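# Place a blue sponge flat on the shelf's top tier

## Task

Get one blue sponge lying flat on the upper level of the shelf, without moving the shelf and with every other sponge on the shelf still lying flat and separate from the others; at the end no gripper may be in contact with any sponge.

## Robot and tools

Robot: two low-cost arms, left_arm and right_arm, each with a two-finger parallel gripper and a wrist camera. Joints have gear play, and the joints from the elbow outward are weaker. Gripper fingers point along the gripper's +z axis and close along its y axis. end_effector_position is the spot between the finger pads, roughly 1 cm short of the tips.

Frames: the scene frame has its origin at table-top height, halfway between the nominal arm bases, with +z up, +x out over the table and +y toward left_arm. Arm names do not match image sides. Measured bases: left_arm at (+0.028, +0.365, +0.044) m and right_arm at (+0.028, -0.352, +0.027) m, both almost unrotated. Every hand pose, target, velocity and wrist-camera pose in results is in that arm's own base frame. The head cameras and the table are in the scene frame. Printed positions can be off by a few cm, more at long reach.

execute_actions(actions, cameras): actions is a list of actions. Each action has 1 to 15 rows, one row per 1/30 s step, and a short action repeats its final row until 15 steps are done. Every row is one shared list of 14 numbers, each in [-1, 1]: dx, dy, dz, rx, ry, rz, opening for left_arm, then the same seven for right_arm. The first six numbers of an arm are an offset, not a pose, measured from that arm's Hand target as it was when the action began, along that arm's base axes. Every row counts from that same starting point, and repeating an offset moves the arm again. Scale: 1.0 means 0.6 m or 180 degrees. rx, ry, rz form one rotation vector, turning about the Hand target position. Opening is absolute: +1 fully open (0.094 m), -1 closed. Images arrive only when actions is empty or cameras names some. cameras: ["all"], [], or names: cam_head_left, cam_head_right, cam_left_wrist, cam_right_wrist. An unknown name voids the call.

move(target, speed, blend, opening_speed, grip_force, blocking, cameras): target is one 14-number row, laid out as above, or a list of up to 15 such rows. Each row is an offset from the Hand targets at the start of the move, not from the row before. Paths are straight, end together, last at least 0.5 s and are cut off at 10 s. speed is m/s, 0.002 to 2.9, default 0.25; turning is limited to twice that in rad/s. It can be one value or one per target. blend is in metres, one value or one per target; 0 (the default) stops at each corner. opening_speed is on the -1..+1 scale per second, at least 0.2; use it to close gently on soft things. grip_force is newtons per finger pad, 10 to 50, one value or one per arm, and it stays set. Lower forces close slowly. blocking=false returns after about 0.5 s while the move keeps going. The motion does not avoid obstacles or the other arm. Fast moves overshoot and hit harder, and aiming far past a contact presses harder. Do not pass close to an arm's own base; go around it.

wait(seconds): 0 to 10 s, holding the current commands. stop(): brakes a running move. zoom_image(camera, region): region is [x0, y0, x1, y1] in pixels of the latest image from that camera, at most 504 by 504. read_manual(section): licence text only. finished_scene(scene): ends the current scene and cannot be undone, so call it only once the sponge rests as required and the gripper has let go and backed off.

Results: the lines cover hand pose, Hand target, Joint positions (the final number is the finger gap in metres), joint velocities (may read within noise), joint torques (include gravity, noisy, and the first three wrap at ±28 N m), grip_measured (the opening on the command scale, reading up to about 2.5 mm wide when empty), Tool commands and motor temperatures. A move adds a move: line giving done, off_target, moving, held or fault, plus limits (paced means clipped, held means steps were withheld). done means at rest within 10 mm and 2 degrees. Neither done nor off_target tells you about contact. An execute_actions result also lists positions at some steps.

Behaviour: each step, commanded orientation is limited to 40 degrees from the measured one. Grippers often stop a few cm short of the target, and waiting does not fix this. Sending any new command, even all zeros, asks again; if the arm still rests short, send the leftover distance. Six zeros re-command the current Hand target. The opening slot is always a real command, so repeat the present value to keep a gripper as it is. An arm blocked by something keeps pushing until you command it back. To release, command an opening clearly above grip_measured.

Hazards: do not drop the sponge, release it while moving, or let anything leave the table. Avoid slams, firm pushes and impacts on the shelf or other fixed or heavy items. Keep the two arms, grippers and wrist cameras apart, since a press between arms can end the scene. Never close one gripper on the other's fingers. Motor heat grows from holding loads, a stretched-out reach or pushing at an unreachable pose. MOTOR HOT appears at 75 °C; at 90 °C the arm folds and idles, and at 100 °C it goes limp. The scene keeps running while you think.

Each tool is called after "Call:" by a JSON object that holds its "method" and its "body".

## Session

Call:
{"method": "execute_actions", "body": {"actions": []}}

Scene clock: 0.00 s.
left_arm: end_effector_position=(+0.4057, +0.0233, +0.1009) grip_measured=+1.000 end_effector_quat_wxyz=(+0.592, -0.061, +0.803, -0.007) | right_arm: end_effector_position=(+0.4054, -0.0345, +0.1184) grip_measured=+1.000 end_effector_quat_wxyz=(+0.612, +0.054, +0.785, -0.084)
Joint positions: left_arm=[0.048 1.581 0.38 0.898 -0.015 -0.093 0.094] | right_arm=[0 1.563 0.378 0.94 0.199 -0.019 0.094]
Joint velocities: within noise
Joint torques (N m): no reading
Motor temperatures (°C): left_arm=[26 27 29 25 24 27 28] | right_arm=[28 29 27 27 27 28 28]
Heat: left arm: 29 °C; right arm: 29 °C.
Hand target: left_arm +0.4108, +0.0244, +0.1161; +0.610, -0.060, +0.791, -0.004 | right_arm +0.4098, -0.0359, +0.1341; +0.629, +0.060, +0.770, -0.083
Tool commands: left_gripper/opening=+1.0 right_gripper/opening=+1.0

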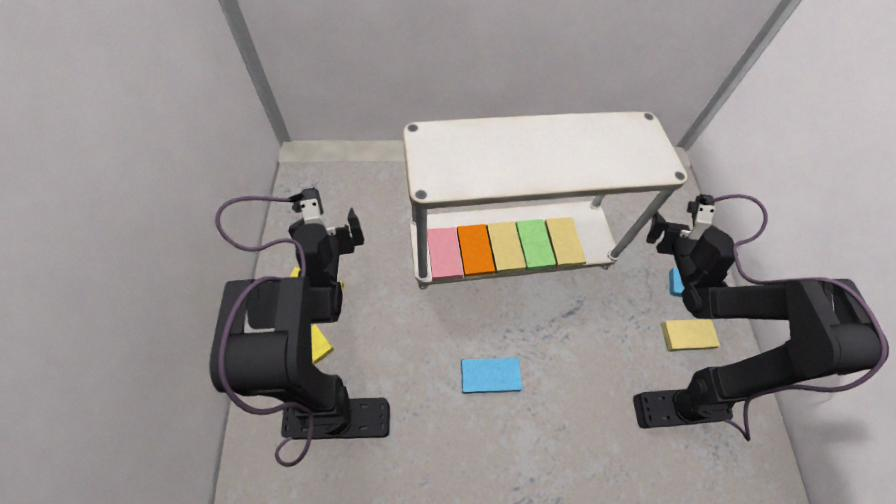

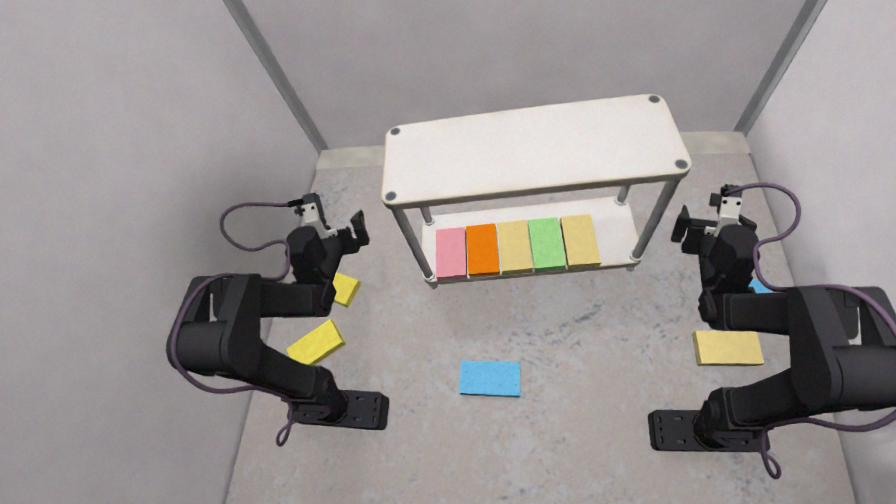

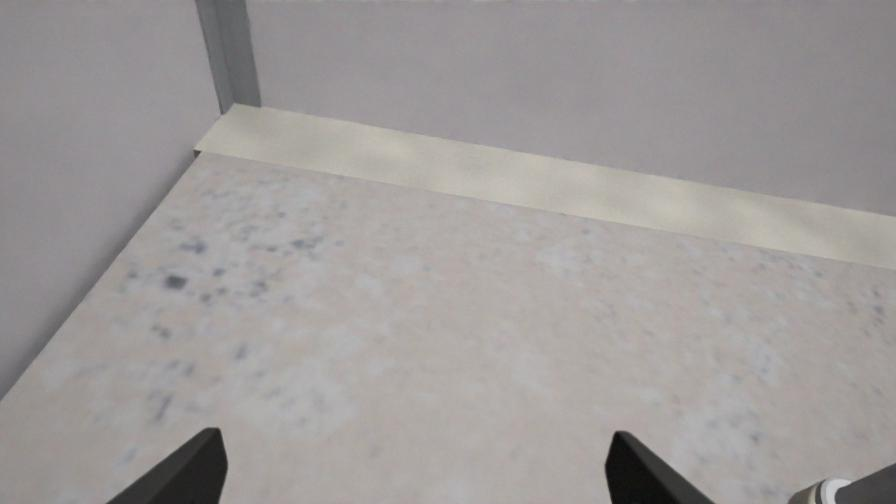

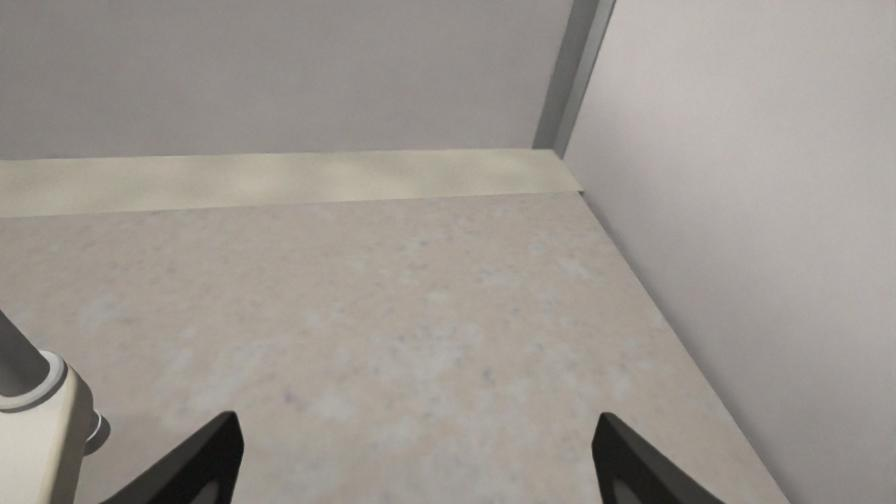

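Call:
{"method": "move", "body": {"target": [[0,0,0,0,0,0,1,-0.25,0.0,0.1,0,0.1,0,1],[0,0,0,0,0,0,1,-0.25,0.06,0.327,0.057,0.434,0.041,1]], "blend": [0.04,0], "speed": 0.4, "cameras": ["all"]}}

Scene clock: 4.03 s.
left_arm: end_effector_position=(+0.4057, +0.0233, +0.1009) grip_measured=+1.000 end_effector_quat_wxyz=(+0.592, -0.061, +0.803, -0.007) | right_arm: end_effector_position=(+0.2687, +0.0026, +0.3151) grip_measured=+1.000 end_effector_quat_wxyz=(+0.246, -0.005, +0.969, -0.003)
Joint positions: left_arm=[0.048 1.581 0.38 0.898 -0.015 -0.093 0.094] | right_arm=[0.013 1.323 1.775 -1.526 0.01 0 0.094]
Joint torques (N m): left_arm=[0.05 -4.85 5.12 1.87 0 -0.02] | right_arm=[-0.58 -4.46 7.12 0.92 -0.13 -0.07]
Heat: left arm: 29 °C; right arm: 29 °C.
Hand target: left_arm +0.4108, +0.0244, +0.1161; +0.610, -0.060, +0.791, -0.004 | right_arm +0.2598, +0.0001, +0.3303; +0.001, +0.000, +1.000, -0.001
Off the commanded pose: left_arm 0.016 m, 3 deg | right_arm 0.018 m, 28 deg.
joint sent to its limit (right arm) — joint 4 (wrist pitch), lower limit. The joint targets are off in position and orientation.
move: off_target (left_arm, right_arm); limits=paced

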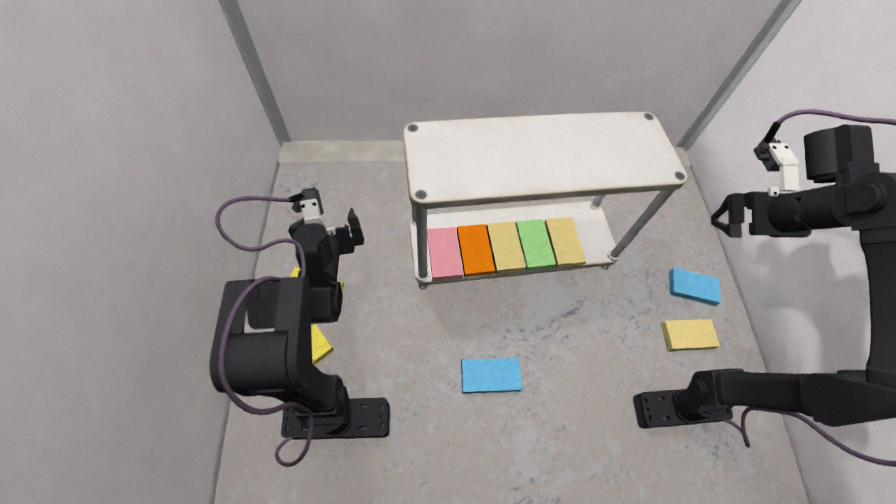

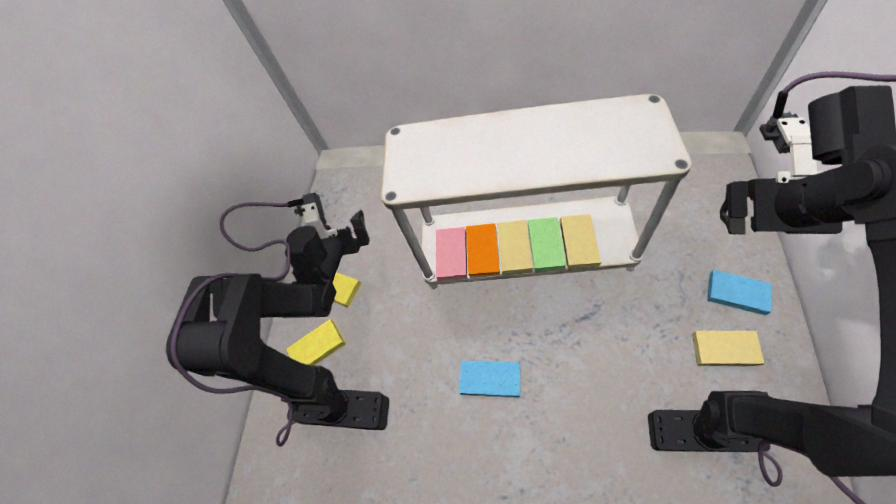

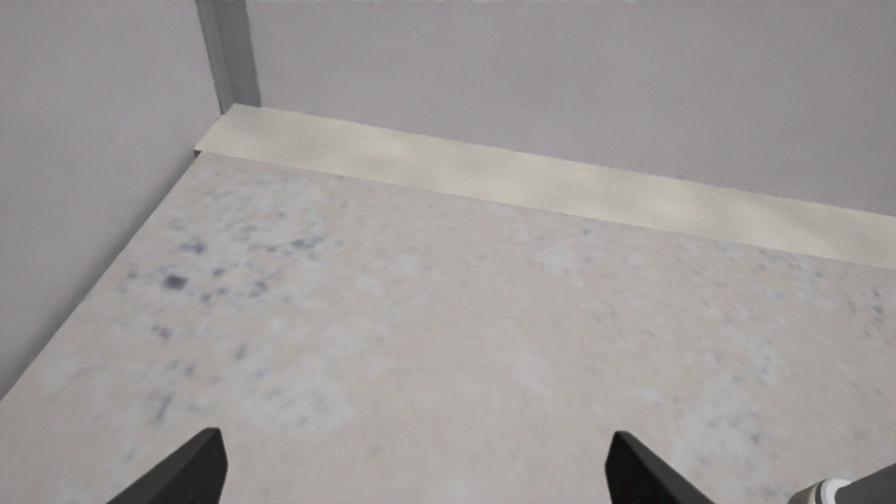

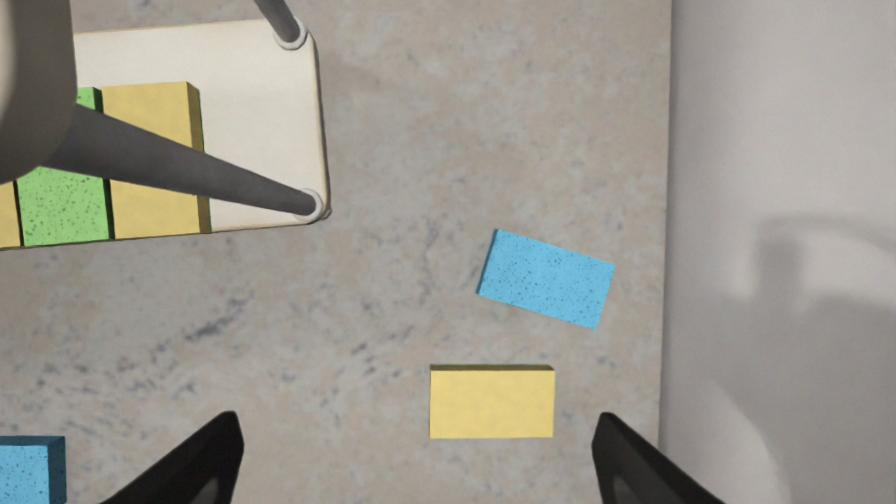

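Call:
{"method": "move", "body": {"target": [[0,0,0,0,0,0,1,-0.035,0.25,0,0.098,-0.098,0.236,1],[0,0,0,0,0,0,1,-0.267,0.4,-0.15,0.196,-0.196,0.472,1]], "blend": [0.06,0], "speed": 0.4, "cameras": ["all"]}}

Scene clock: 9.97 s.
left_arm: end_effector_position=(+0.4057, +0.0233, +0.1009) grip_measured=+1.000 end_effector_quat_wxyz=(+0.592, -0.061, +0.803, -0.007) | right_arm: end_effector_position=(+0.0999, +0.2324, +0.2305) grip_measured=+1.000 end_effector_quat_wxyz=(-0.243, +0.649, -0.674, -0.256)
Joint positions: left_arm=[0.048 1.581 0.38 0.898 -0.015 -0.093 0.094] | right_arm=[0.838 0.993 1.097 -1.098 -0.461 -0.557 0.094]
Joint torques (N m): left_arm=[0.06 -4.86 5.11 1.86 -0.01 -0.01] | right_arm=[0.29 -2.96 4.03 1.95 -0.53 -0.04]
Heat: left arm: 30 °C; right arm: 29 °C.
Hand target: left_arm +0.4108, +0.0244, +0.1161; +0.610, -0.060, +0.791, -0.004 | right_arm +0.0996, +0.2401, +0.2403; -0.273, +0.653, -0.653, -0.271
Off the commanded pose: left_arm 0.016 m, 3 deg | right_arm 0.012 m, 5 deg.
move: off_target (left_arm, right_arm)

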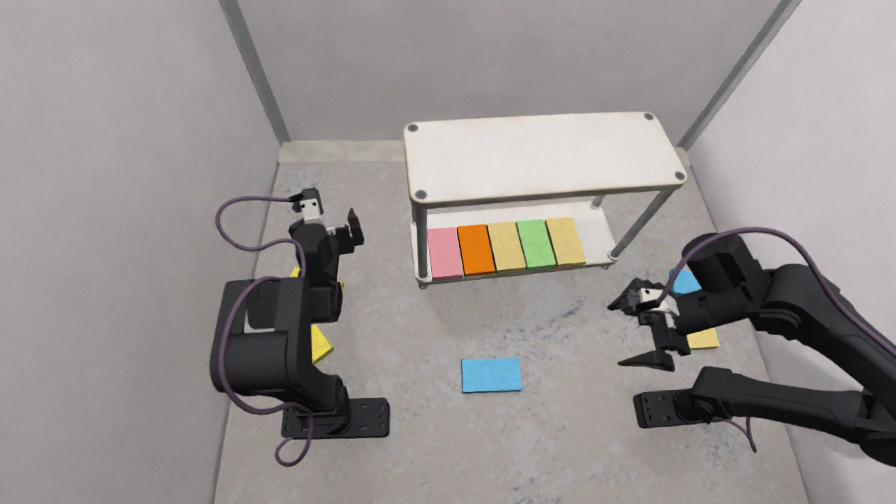

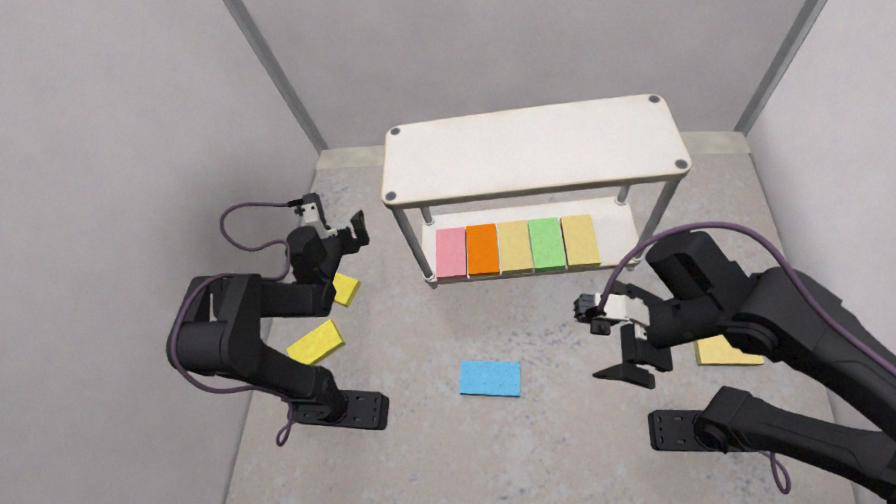

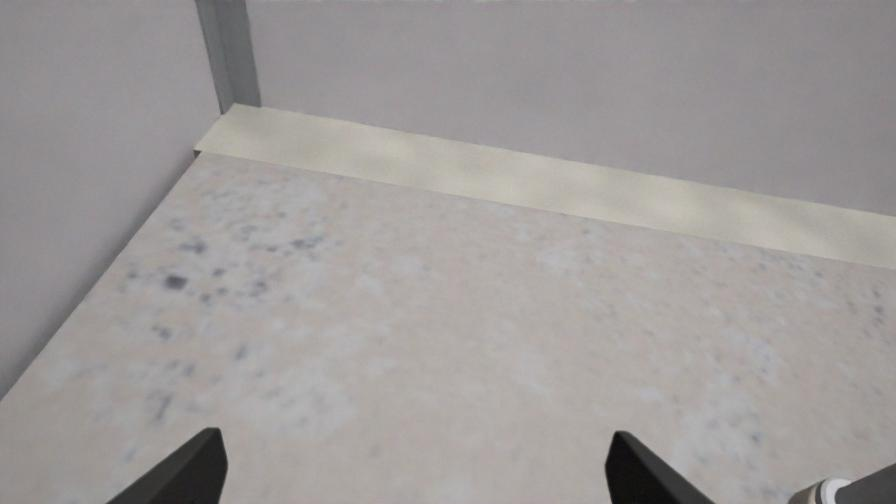

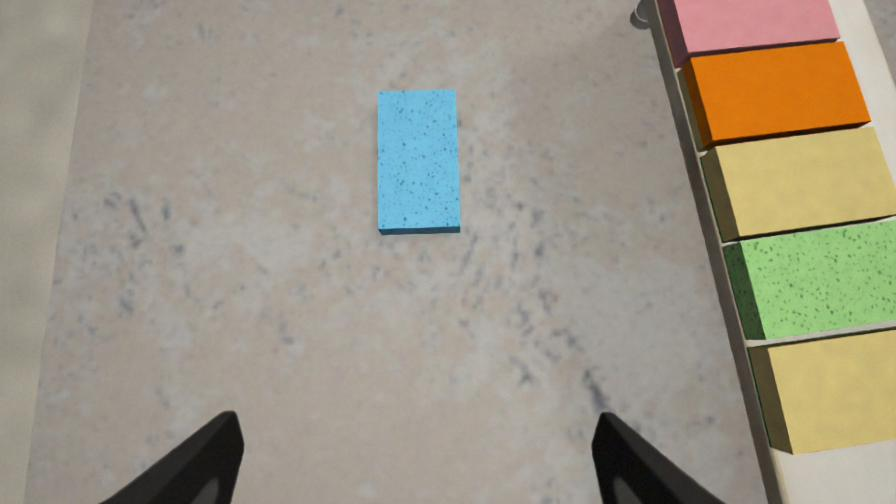

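Call:
{"method": "move", "body": {"target": [0,0,0,0,0,0,1,-0.012,0.185,-0.26,0,0,0,1], "speed": 0.3, "cameras": ["cam_right_wrist","cam_head_left"]}}

Scene clock: 12.53 s.
left_arm: end_effector_position=(+0.4057, +0.0233, +0.1009) grip_measured=+1.000 end_effector_quat_wxyz=(+0.592, -0.061, +0.803, -0.007) | right_arm: end_effector_position=(+0.0902, +0.3451, +0.0809) grip_measured=+1.000 end_effector_quat_wxyz=(-0.253, +0.659, -0.658, -0.262)
Joint positions: left_arm=[0.048 1.581 0.38 0.898 -0.015 -0.093 0.094] | right_arm=[1.174 1.377 0.683 -0.175 -0.277 -0.296 0.094]
Joint torques (N m): left_arm=[0.06 -4.82 5.14 1.87 0 -0.02] | right_arm=[0.28 -4.51 3.7 2.25 -0.12 0.06]
Heat: left arm: 30 °C; right arm: 29 °C.
Hand target: left_arm +0.4108, +0.0244, +0.1161; +0.610, -0.060, +0.791, -0.004 | right_arm +0.0924, +0.3511, +0.0843; -0.273, +0.653, -0.653, -0.271
Off the commanded pose: left_arm 0.016 m, 3 deg | right_arm 0.007 m, 3 deg.
move: off_target (left_arm, right_arm)
Images, in order (width x height): cam_head_left 896x504, cam_right_wrist 896x504.

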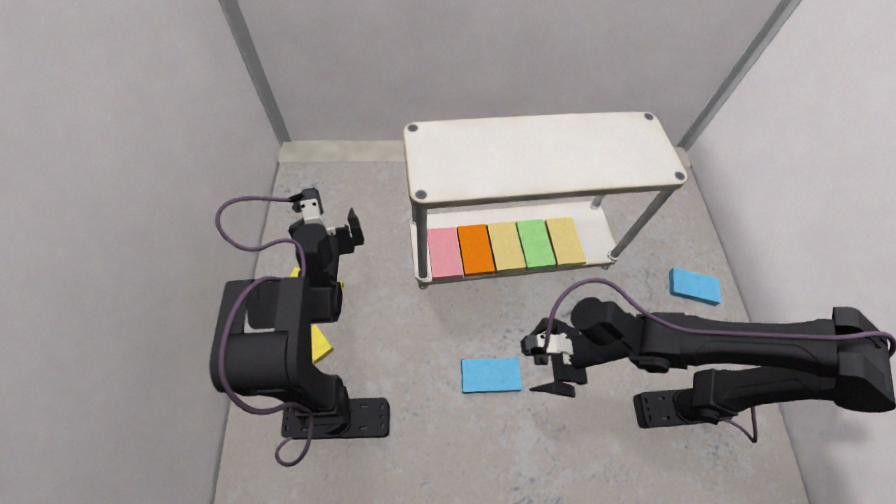

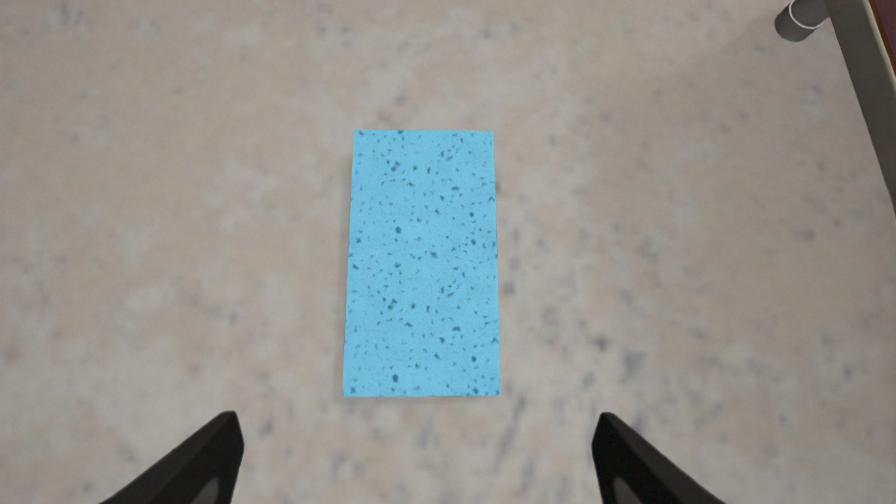

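Call:
{"method": "move", "body": {"target": [[0,0,0,0,0,0,1,0.002,0.065,-0.1,0,0,0,1],[0,0,0,0,0,0,1,0.002,0.067,-0.142,0,0,0,1]], "blend": [0.02,0], "speed": [0.25,0.08], "cameras": ["cam_right_wrist"]}}

Call:
{"method": "move", "body": {"target": [0,0,0,0,0,0,1,0,0,0,0,0,0,0.08], "opening_speed": 0.8, "cameras": ["cam_right_wrist","cam_head_right"]}}

Scene clock: 14.43 s.
left_arm: end_effector_position=(+0.4057, +0.0233, +0.1009) grip_measured=+1.000 end_effector_quat_wxyz=(+0.592, -0.061, +0.803, -0.007) | right_arm: end_effector_position=(+0.0906, +0.3845, -0.0066) grip_measured=+1.000 end_effector_quat_wxyz=(-0.252, +0.662, -0.657, -0.260)
Joint positions: left_arm=[0.048 1.581 0.38 0.898 -0.015 -0.093 0.094] | right_arm=[1.227 1.782 0.646 0.273 -0.242 -0.261 0.094]
Joint torques (N m): left_arm=[0.01 -4.89 5.2 1.87 -0.01 -0.01] | right_arm=[0.29 -6.24 3.06 2.26 -0.1 0.06]
Heat: left arm: 30 °C; right arm: 30 °C.
Hand target: left_arm +0.4108, +0.0244, +0.1161; +0.610, -0.060, +0.791, -0.004 | right_arm +0.0936, +0.3913, -0.0009; -0.273, +0.653, -0.653, -0.271
Off the commanded pose: left_arm 0.016 m, 3 deg | right_arm 0.009 m, 3 deg.
move: off_target (left_arm, right_arm); blend cut to 0.0126 m at target 1
Images, in order (width x height): cam_right_wrist 896x504.

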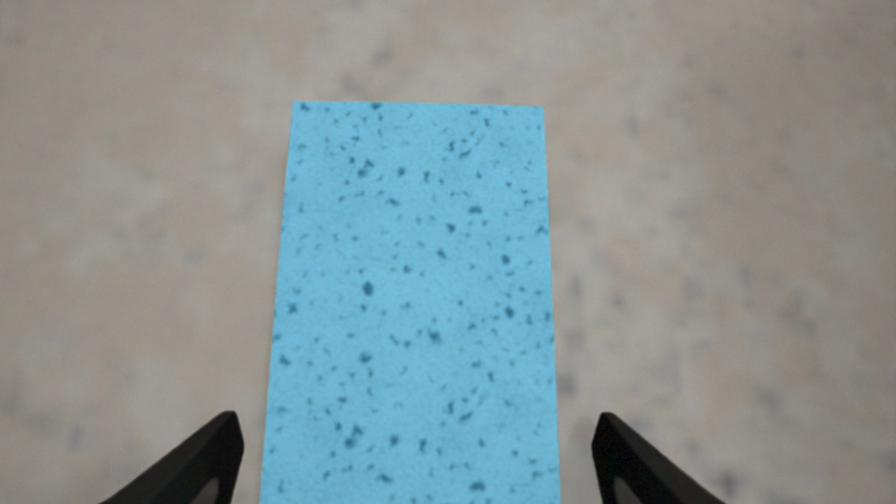

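Scene clock: 16.10 s.
left_arm: end_effector_position=(+0.4057, +0.0233, +0.1009) grip_measured=+1.000 end_effector_quat_wxyz=(+0.592, -0.061, +0.803, -0.007) | right_arm: end_effector_position=(+0.0907, +0.3848, -0.0067) grip_measured=+0.363 end_effector_quat_wxyz=(-0.252, +0.659, -0.658, -0.261)
Joint positions: left_arm=[0.048 1.581 0.38 0.898 -0.015 -0.093 0.094] | right_arm=[1.227 1.783 0.646 0.276 -0.242 -0.255 0.064]
Joint torques (N m): left_arm=[0.01 -4.83 5.11 1.86 -0.01 -0.01] | right_arm=[0.29 -6.26 3.06 2.25 -0.1 0.06]
Heat: left arm: 30 °C; right arm: 30 °C.
Hand target: left_arm +0.4108, +0.0244, +0.1161; +0.610, -0.060, +0.791, -0.004 | right_arm +0.0936, +0.3913, -0.0009; -0.273, +0.653, -0.653, -0.271
Off the commanded pose: left_arm 0.016 m, 3 deg | right_arm 0.009 m, 3 deg.
move: off_target (left_arm, right_arm)
Images, in order (width x height): cam_head_right 896x504, cam_right_wrist 896x504.

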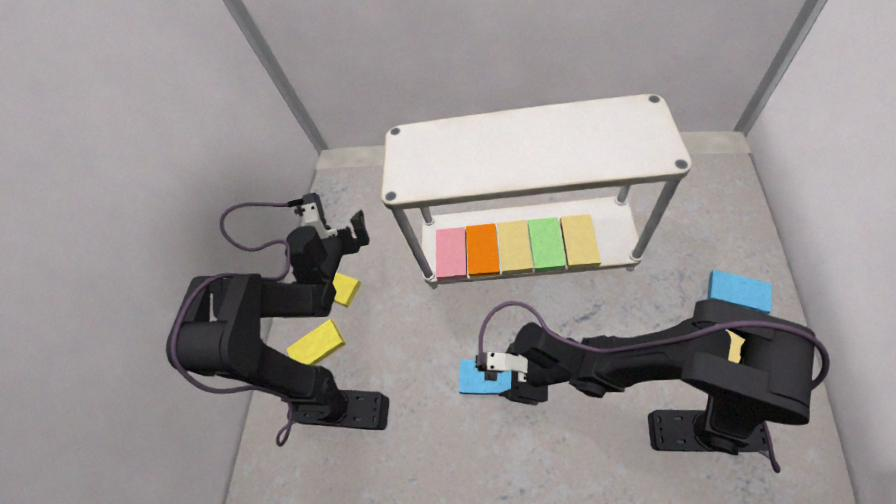

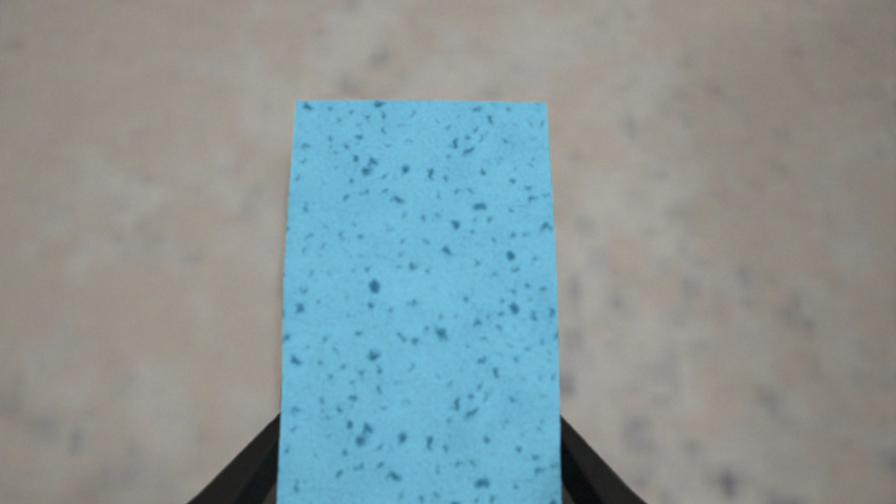

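Call:
{"method": "move", "body": {"target": [[0,0,0,0,0,0,1,0,-0.05,0.25,0,0,0,0.08],[0,0,0,0,0,0,1,0.11,-0.2,0.5,0,0,-0.15,0.08],[0,0,0,0,0,0,1,0.243,-0.469,0.733,0,0,-0.361,0.08]], "blend": [0.05,0.05,0], "speed": 0.25, "cameras": ["all"]}}

Scene clock: 20.20 s.
left_arm: end_effector_position=(+0.4057, +0.0233, +0.1009) grip_measured=+1.000 end_effector_quat_wxyz=(+0.592, -0.061, +0.803, -0.007) | right_arm: end_effector_position=(+0.2493, +0.1123, +0.4344) grip_measured=+0.362 end_effector_quat_wxyz=(+0.414, -0.194, +0.885, +0.086)
Joint positions: left_arm=[0.048 1.581 0.38 0.898 -0.015 -0.093 0.094] | right_arm=[0.419 1.334 2.154 -1.517 -0.001 -0.011 0.064]
Joint torques (N m): left_arm=[0.06 -4.83 5.15 1.86 -0.01 -0.02] | right_arm=[-0.49 -2.25 5.64 1.38 -0.11 -0.03]
Heat: left arm: 31 °C; right arm: 30 °C.
Hand target: left_arm +0.4108, +0.0244, +0.1161; +0.610, -0.060, +0.791, -0.004 | right_arm +0.2394, +0.1099, +0.4389; +0.376, -0.200, +0.901, +0.082
Off the commanded pose: left_arm 0.016 m, 3 deg | right_arm 0.011 m, 5 deg.
joint sent to its limit (right arm) — joint 4 (wrist pitch), lower limit. The joint targets are off in position and orientation.
move: off_target (left_arm, right_arm)

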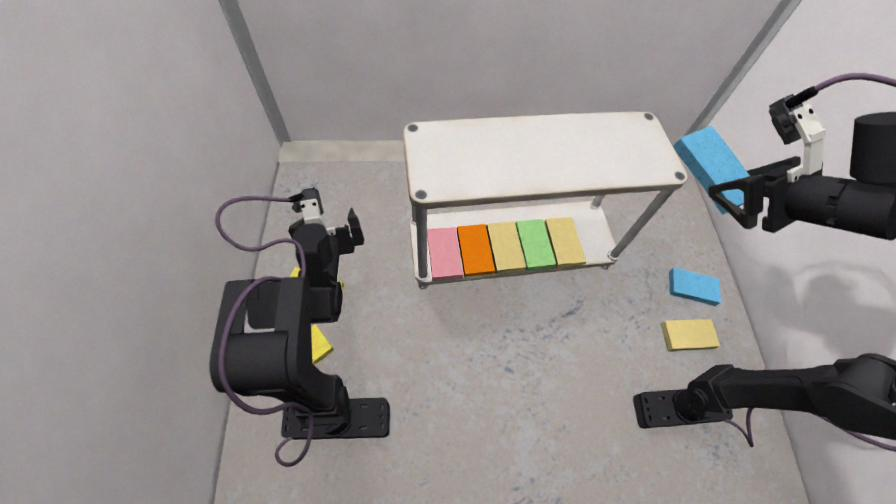

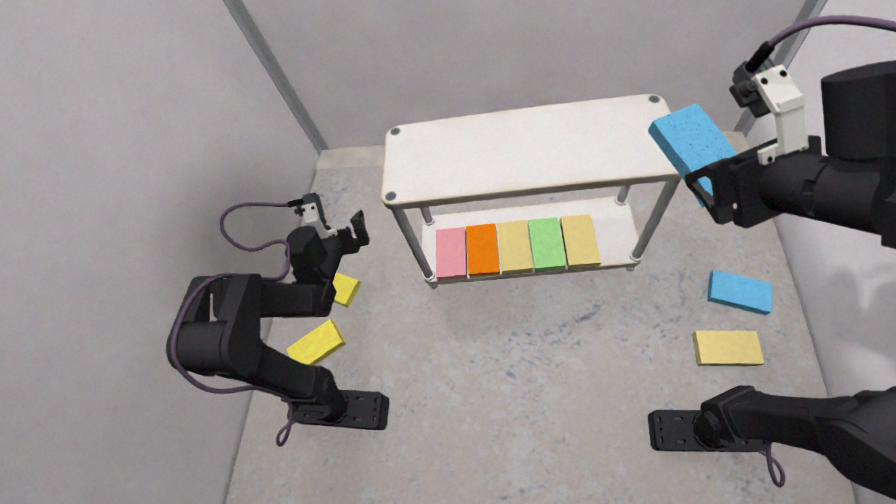

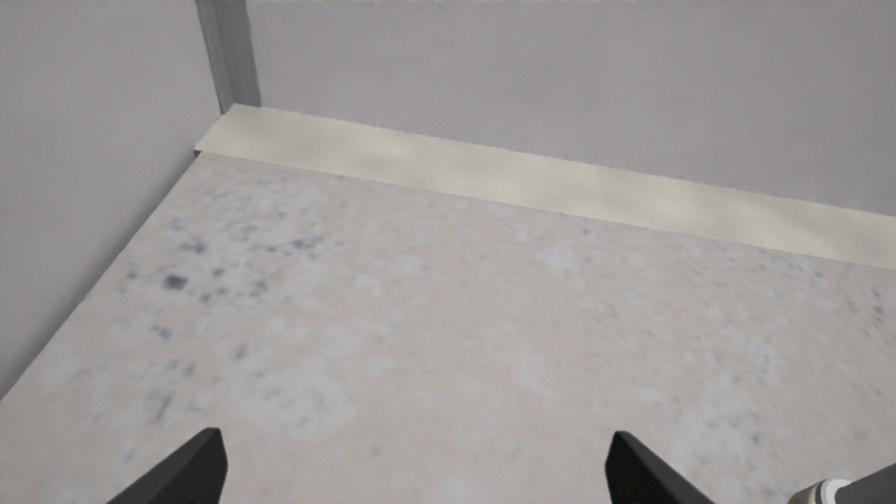

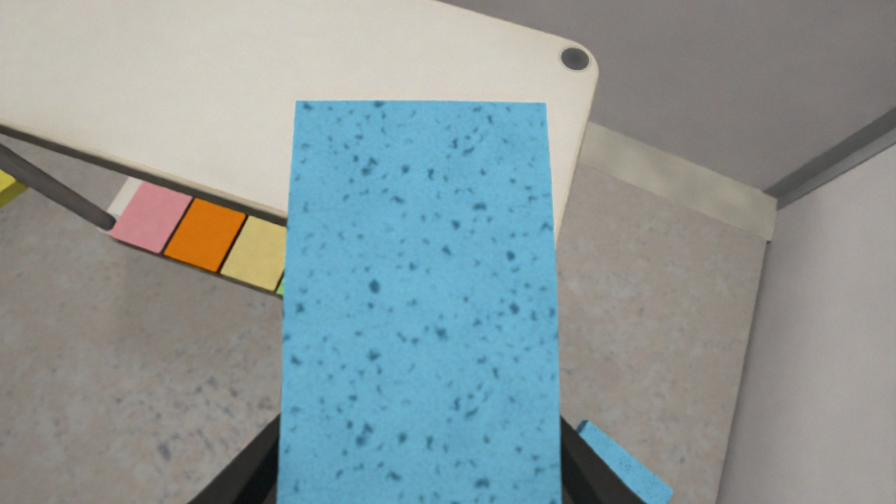

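Call:
{"method": "move", "body": {"target": [0,0,0,0,0,0,1,0.302,0.145,-0.1,0,0,0,0.08], "speed": 0.25, "cameras": ["all"]}}

Scene clock: 22.67 s.
left_arm: end_effector_position=(+0.4057, +0.0233, +0.1009) grip_measured=+1.000 end_effector_quat_wxyz=(+0.592, -0.061, +0.803, -0.007) | right_arm: end_effector_position=(+0.4217, +0.1940, +0.3676) grip_measured=+0.362 end_effector_quat_wxyz=(+0.361, -0.199, +0.907, +0.082)
Joint positions: left_arm=[0.048 1.581 0.38 0.898 -0.015 -0.093 0.094] | right_arm=[0.425 1.975 2.577 -1.414 -0.01 -0.002 0.064]
Joint torques (N m): left_arm=[0.02 -4.9 5.2 1.87 0 -0.04] | right_arm=[0.36 -7.68 7.05 1.6 0.01 0.05]
Motor temperatures (°C): left_arm=[26 28 31 30 24 27 28] | right_arm=[28 30 28 31 27 28 29]
Heat: left arm: 31 °C; right arm: 31 °C.
Hand target: left_arm +0.4108, +0.0244, +0.1161; +0.610, -0.060, +0.791, -0.004 | right_arm +0.4206, +0.1969, +0.3789; +0.376, -0.200, +0.901, +0.082
Off the commanded pose: left_arm 0.016 m, 3 deg | right_arm 0.012 m, 2 deg.
move: off_target (left_arm, right_arm)

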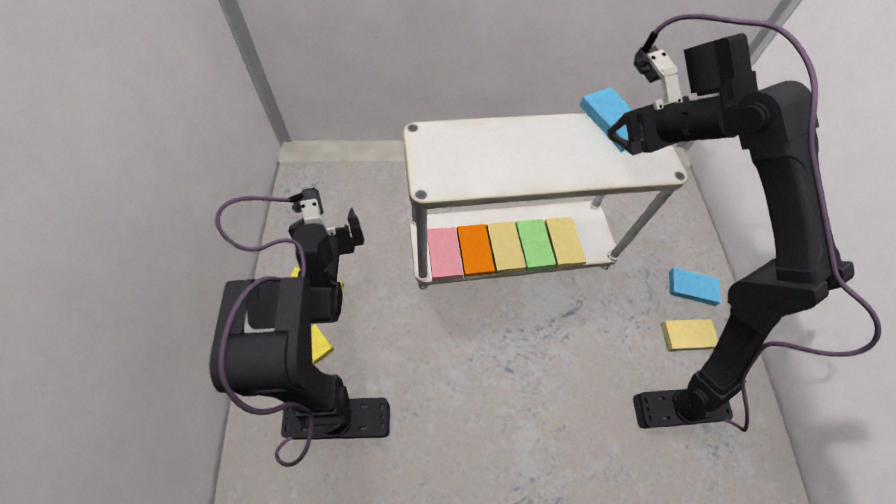

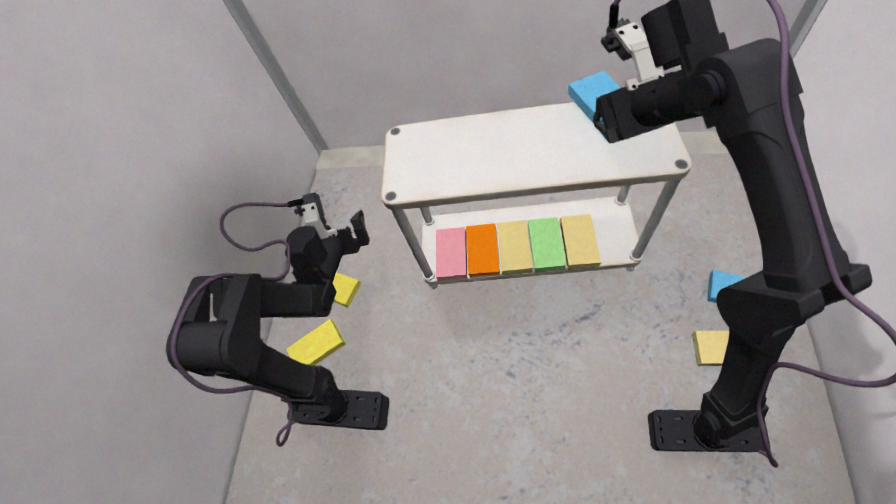

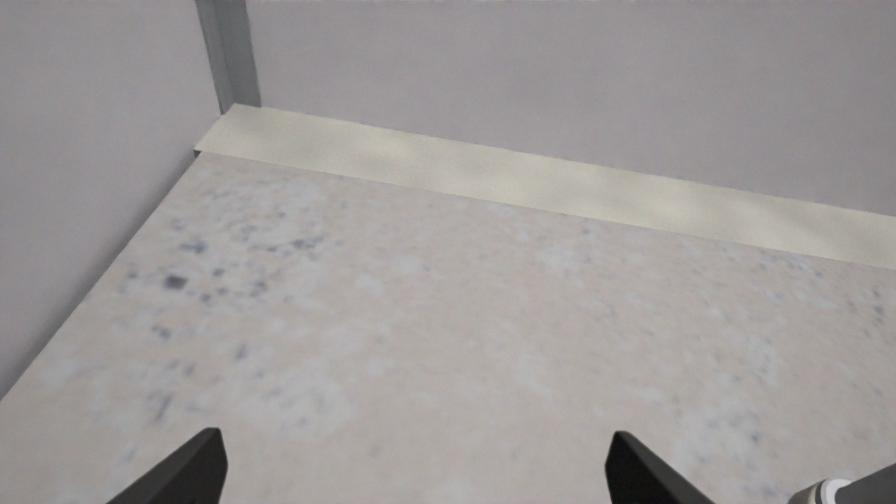

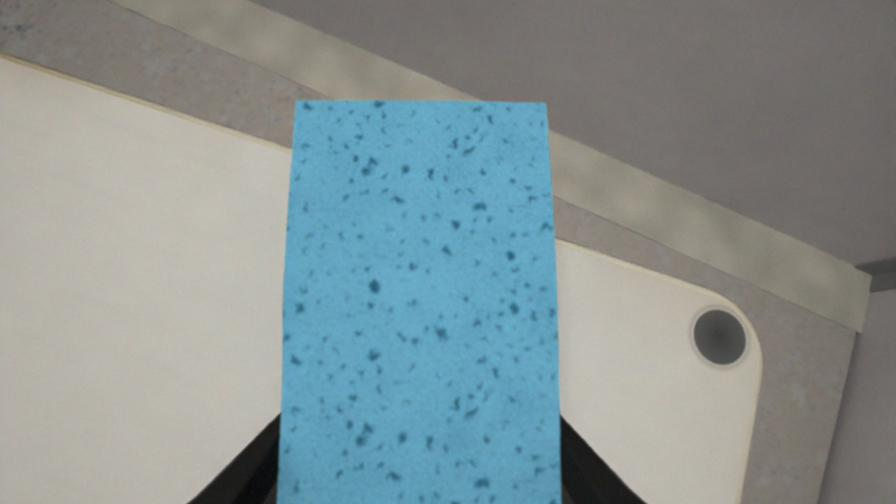

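Call:
{"method": "move", "body": {"target": [0,0,0,0,0,0,1,-0.068,0.01,0.02,0,0,-0.1,0.08], "speed": 0.15, "cameras": ["cam_head_left","cam_head_right","cam_right_wrist"]}}

Call:
{"method": "zoom_image", "body": {"camera": "cam_head_left", "region": [520, 40, 740, 220]}}

Scene clock: 25.63 s.
left_arm: end_effector_position=(+0.4057, +0.0233, +0.1009) grip_measured=+1.000 end_effector_quat_wxyz=(+0.592, -0.061, +0.803, -0.007) | right_arm: end_effector_position=(+0.3853, +0.2151, +0.3794) grip_measured=+0.362 end_effector_quat_wxyz=(+0.379, -0.071, +0.922, +0.031)
Joint positions: left_arm=[0.048 1.581 0.38 0.898 -0.015 -0.093 0.094] | right_arm=[0.64 1.975 2.645 -1.52 0.331 0.36 0.064]
Joint torques (N m): left_arm=[0.02 -4.88 5.16 1.86 -0.02 -0.02] | right_arm=[0.03 -8.53 6.27 1.18 0.32 0.07]
Heat: left arm: 31 °C; right arm: 31 °C.
Hand target: left_arm +0.4108, +0.0244, +0.1161; +0.610, -0.060, +0.791, -0.004 | right_arm +0.3798, +0.2029, +0.3909; +0.384, -0.057, +0.921, +0.023
Off the commanded pose: left_arm 0.016 m, 3 deg | right_arm 0.018 m, 2 deg.
joint sent to its limit (right arm) — joint 4 (wrist pitch), lower limit. The joint targets are off in position, not in orientation.
move: off_target (left_arm, right_arm)
Images, in order (width x height): cam_head_left 896x504, cam_head_right 896x504, cam_right_wrist 896x504.

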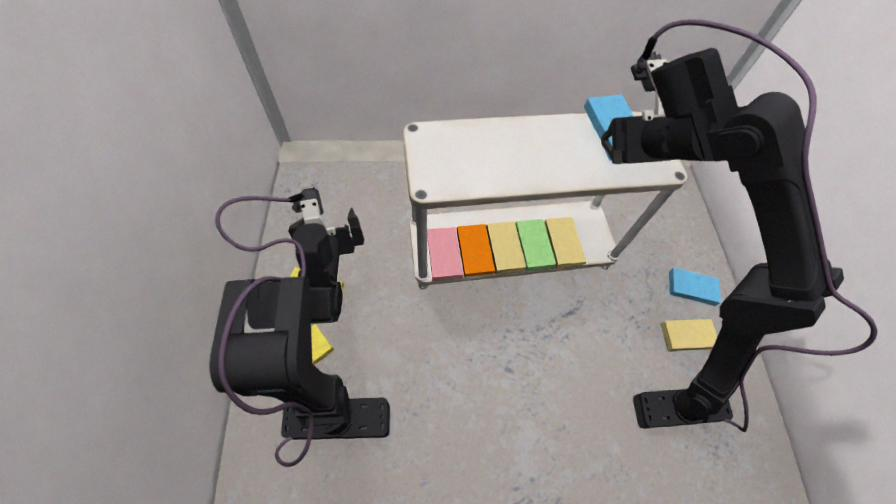

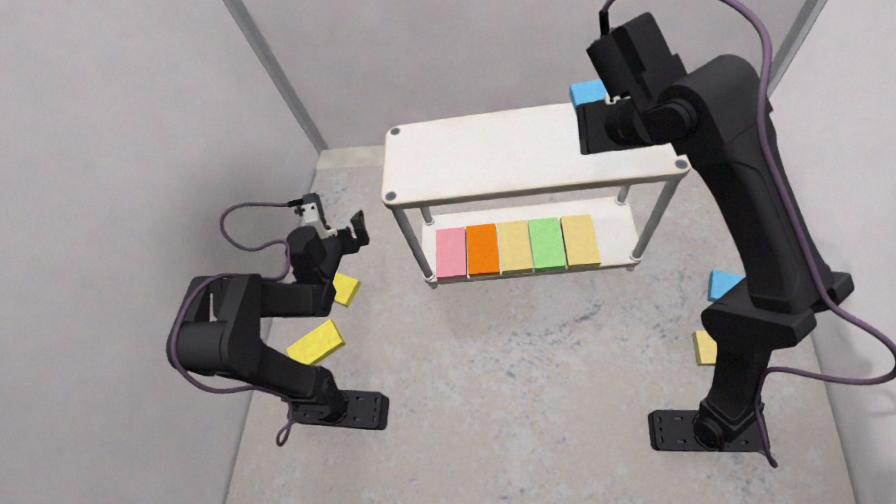

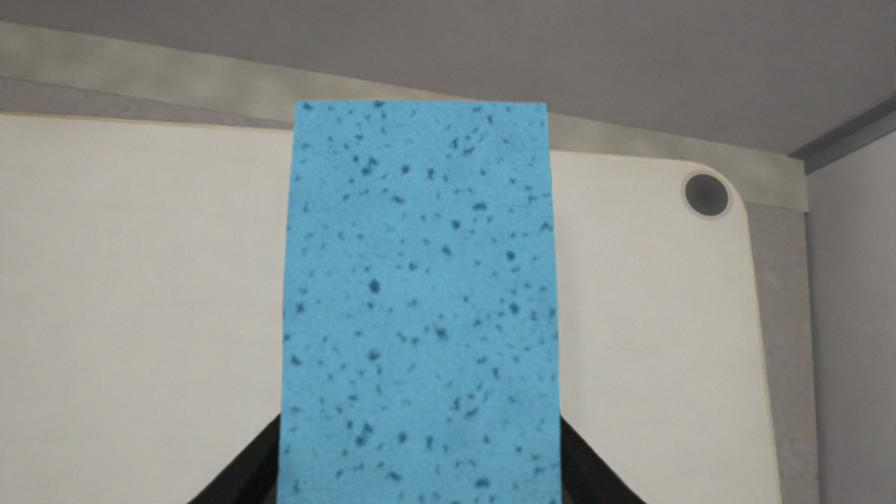

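Scaled by 2.291 from the camera's 896x504 image, which has a finer 1280x720 frame.

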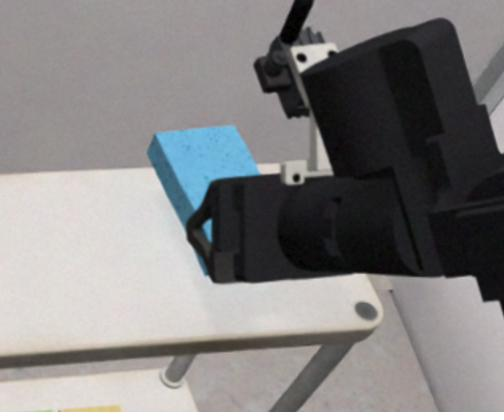

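Call:
{"method": "move", "body": {"target": [0,0,0,0,0,0,1,0,0,-0.033,0,0,0,0.08], "speed": 0.08, "cameras": ["cam_head_left"]}}

Call:
{"method": "zoom_image", "body": {"camera": "cam_head_left", "region": [520, 40, 740, 220]}}

Scene clock: 29.03 s.
left_arm: end_effector_position=(+0.4057, +0.0233, +0.1009) grip_measured=+1.000 end_effector_quat_wxyz=(+0.592, -0.061, +0.803, -0.007) | right_arm: end_effector_position=(+0.3766, +0.2079, +0.3497) grip_measured=+0.362 end_effector_quat_wxyz=(+0.346, -0.071, +0.935, +0.012)
Joint positions: left_arm=[0.048 1.581 0.38 0.898 -0.015 -0.093 0.094] | right_arm=[0.64 1.879 2.395 -1.451 0.334 0.377 0.064]
Joint torques (N m): left_arm=[0.02 -4.88 5.18 1.86 0 -0.02] | right_arm=[0.03 -10.25 3.19 2.02 0.29 0.05]
Heat: left arm: 31 °C; right arm: 31 °C.
Hand target: left_arm +0.4108, +0.0244, +0.1161; +0.610, -0.060, +0.791, -0.004 | right_arm +0.3798, +0.2029, +0.3711; +0.384, -0.057, +0.921, +0.023
Off the commanded pose: left_arm 0.016 m, 3 deg | right_arm 0.022 m, 5 deg.
move: off_target (left_arm, right_arm)
Images, in order (width x height): cam_head_left 896x504.

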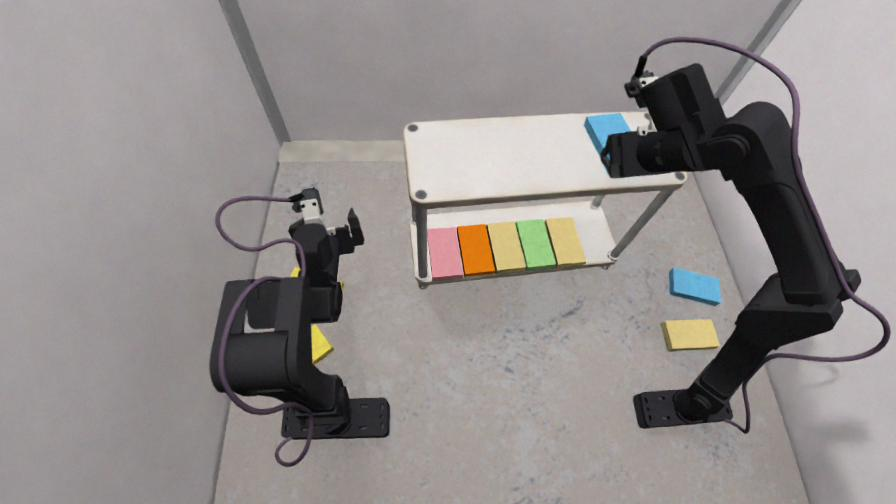

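Scaled by 2.291 from the camera's 896x504 image, which has a finer 1280x720 frame.

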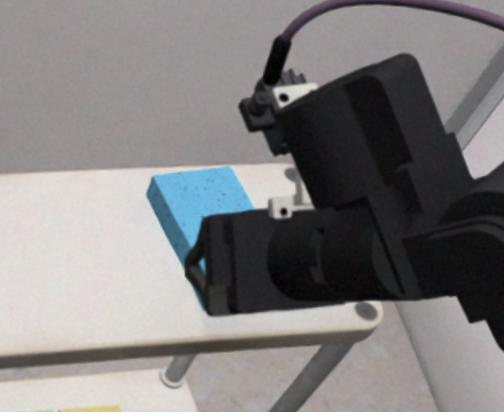

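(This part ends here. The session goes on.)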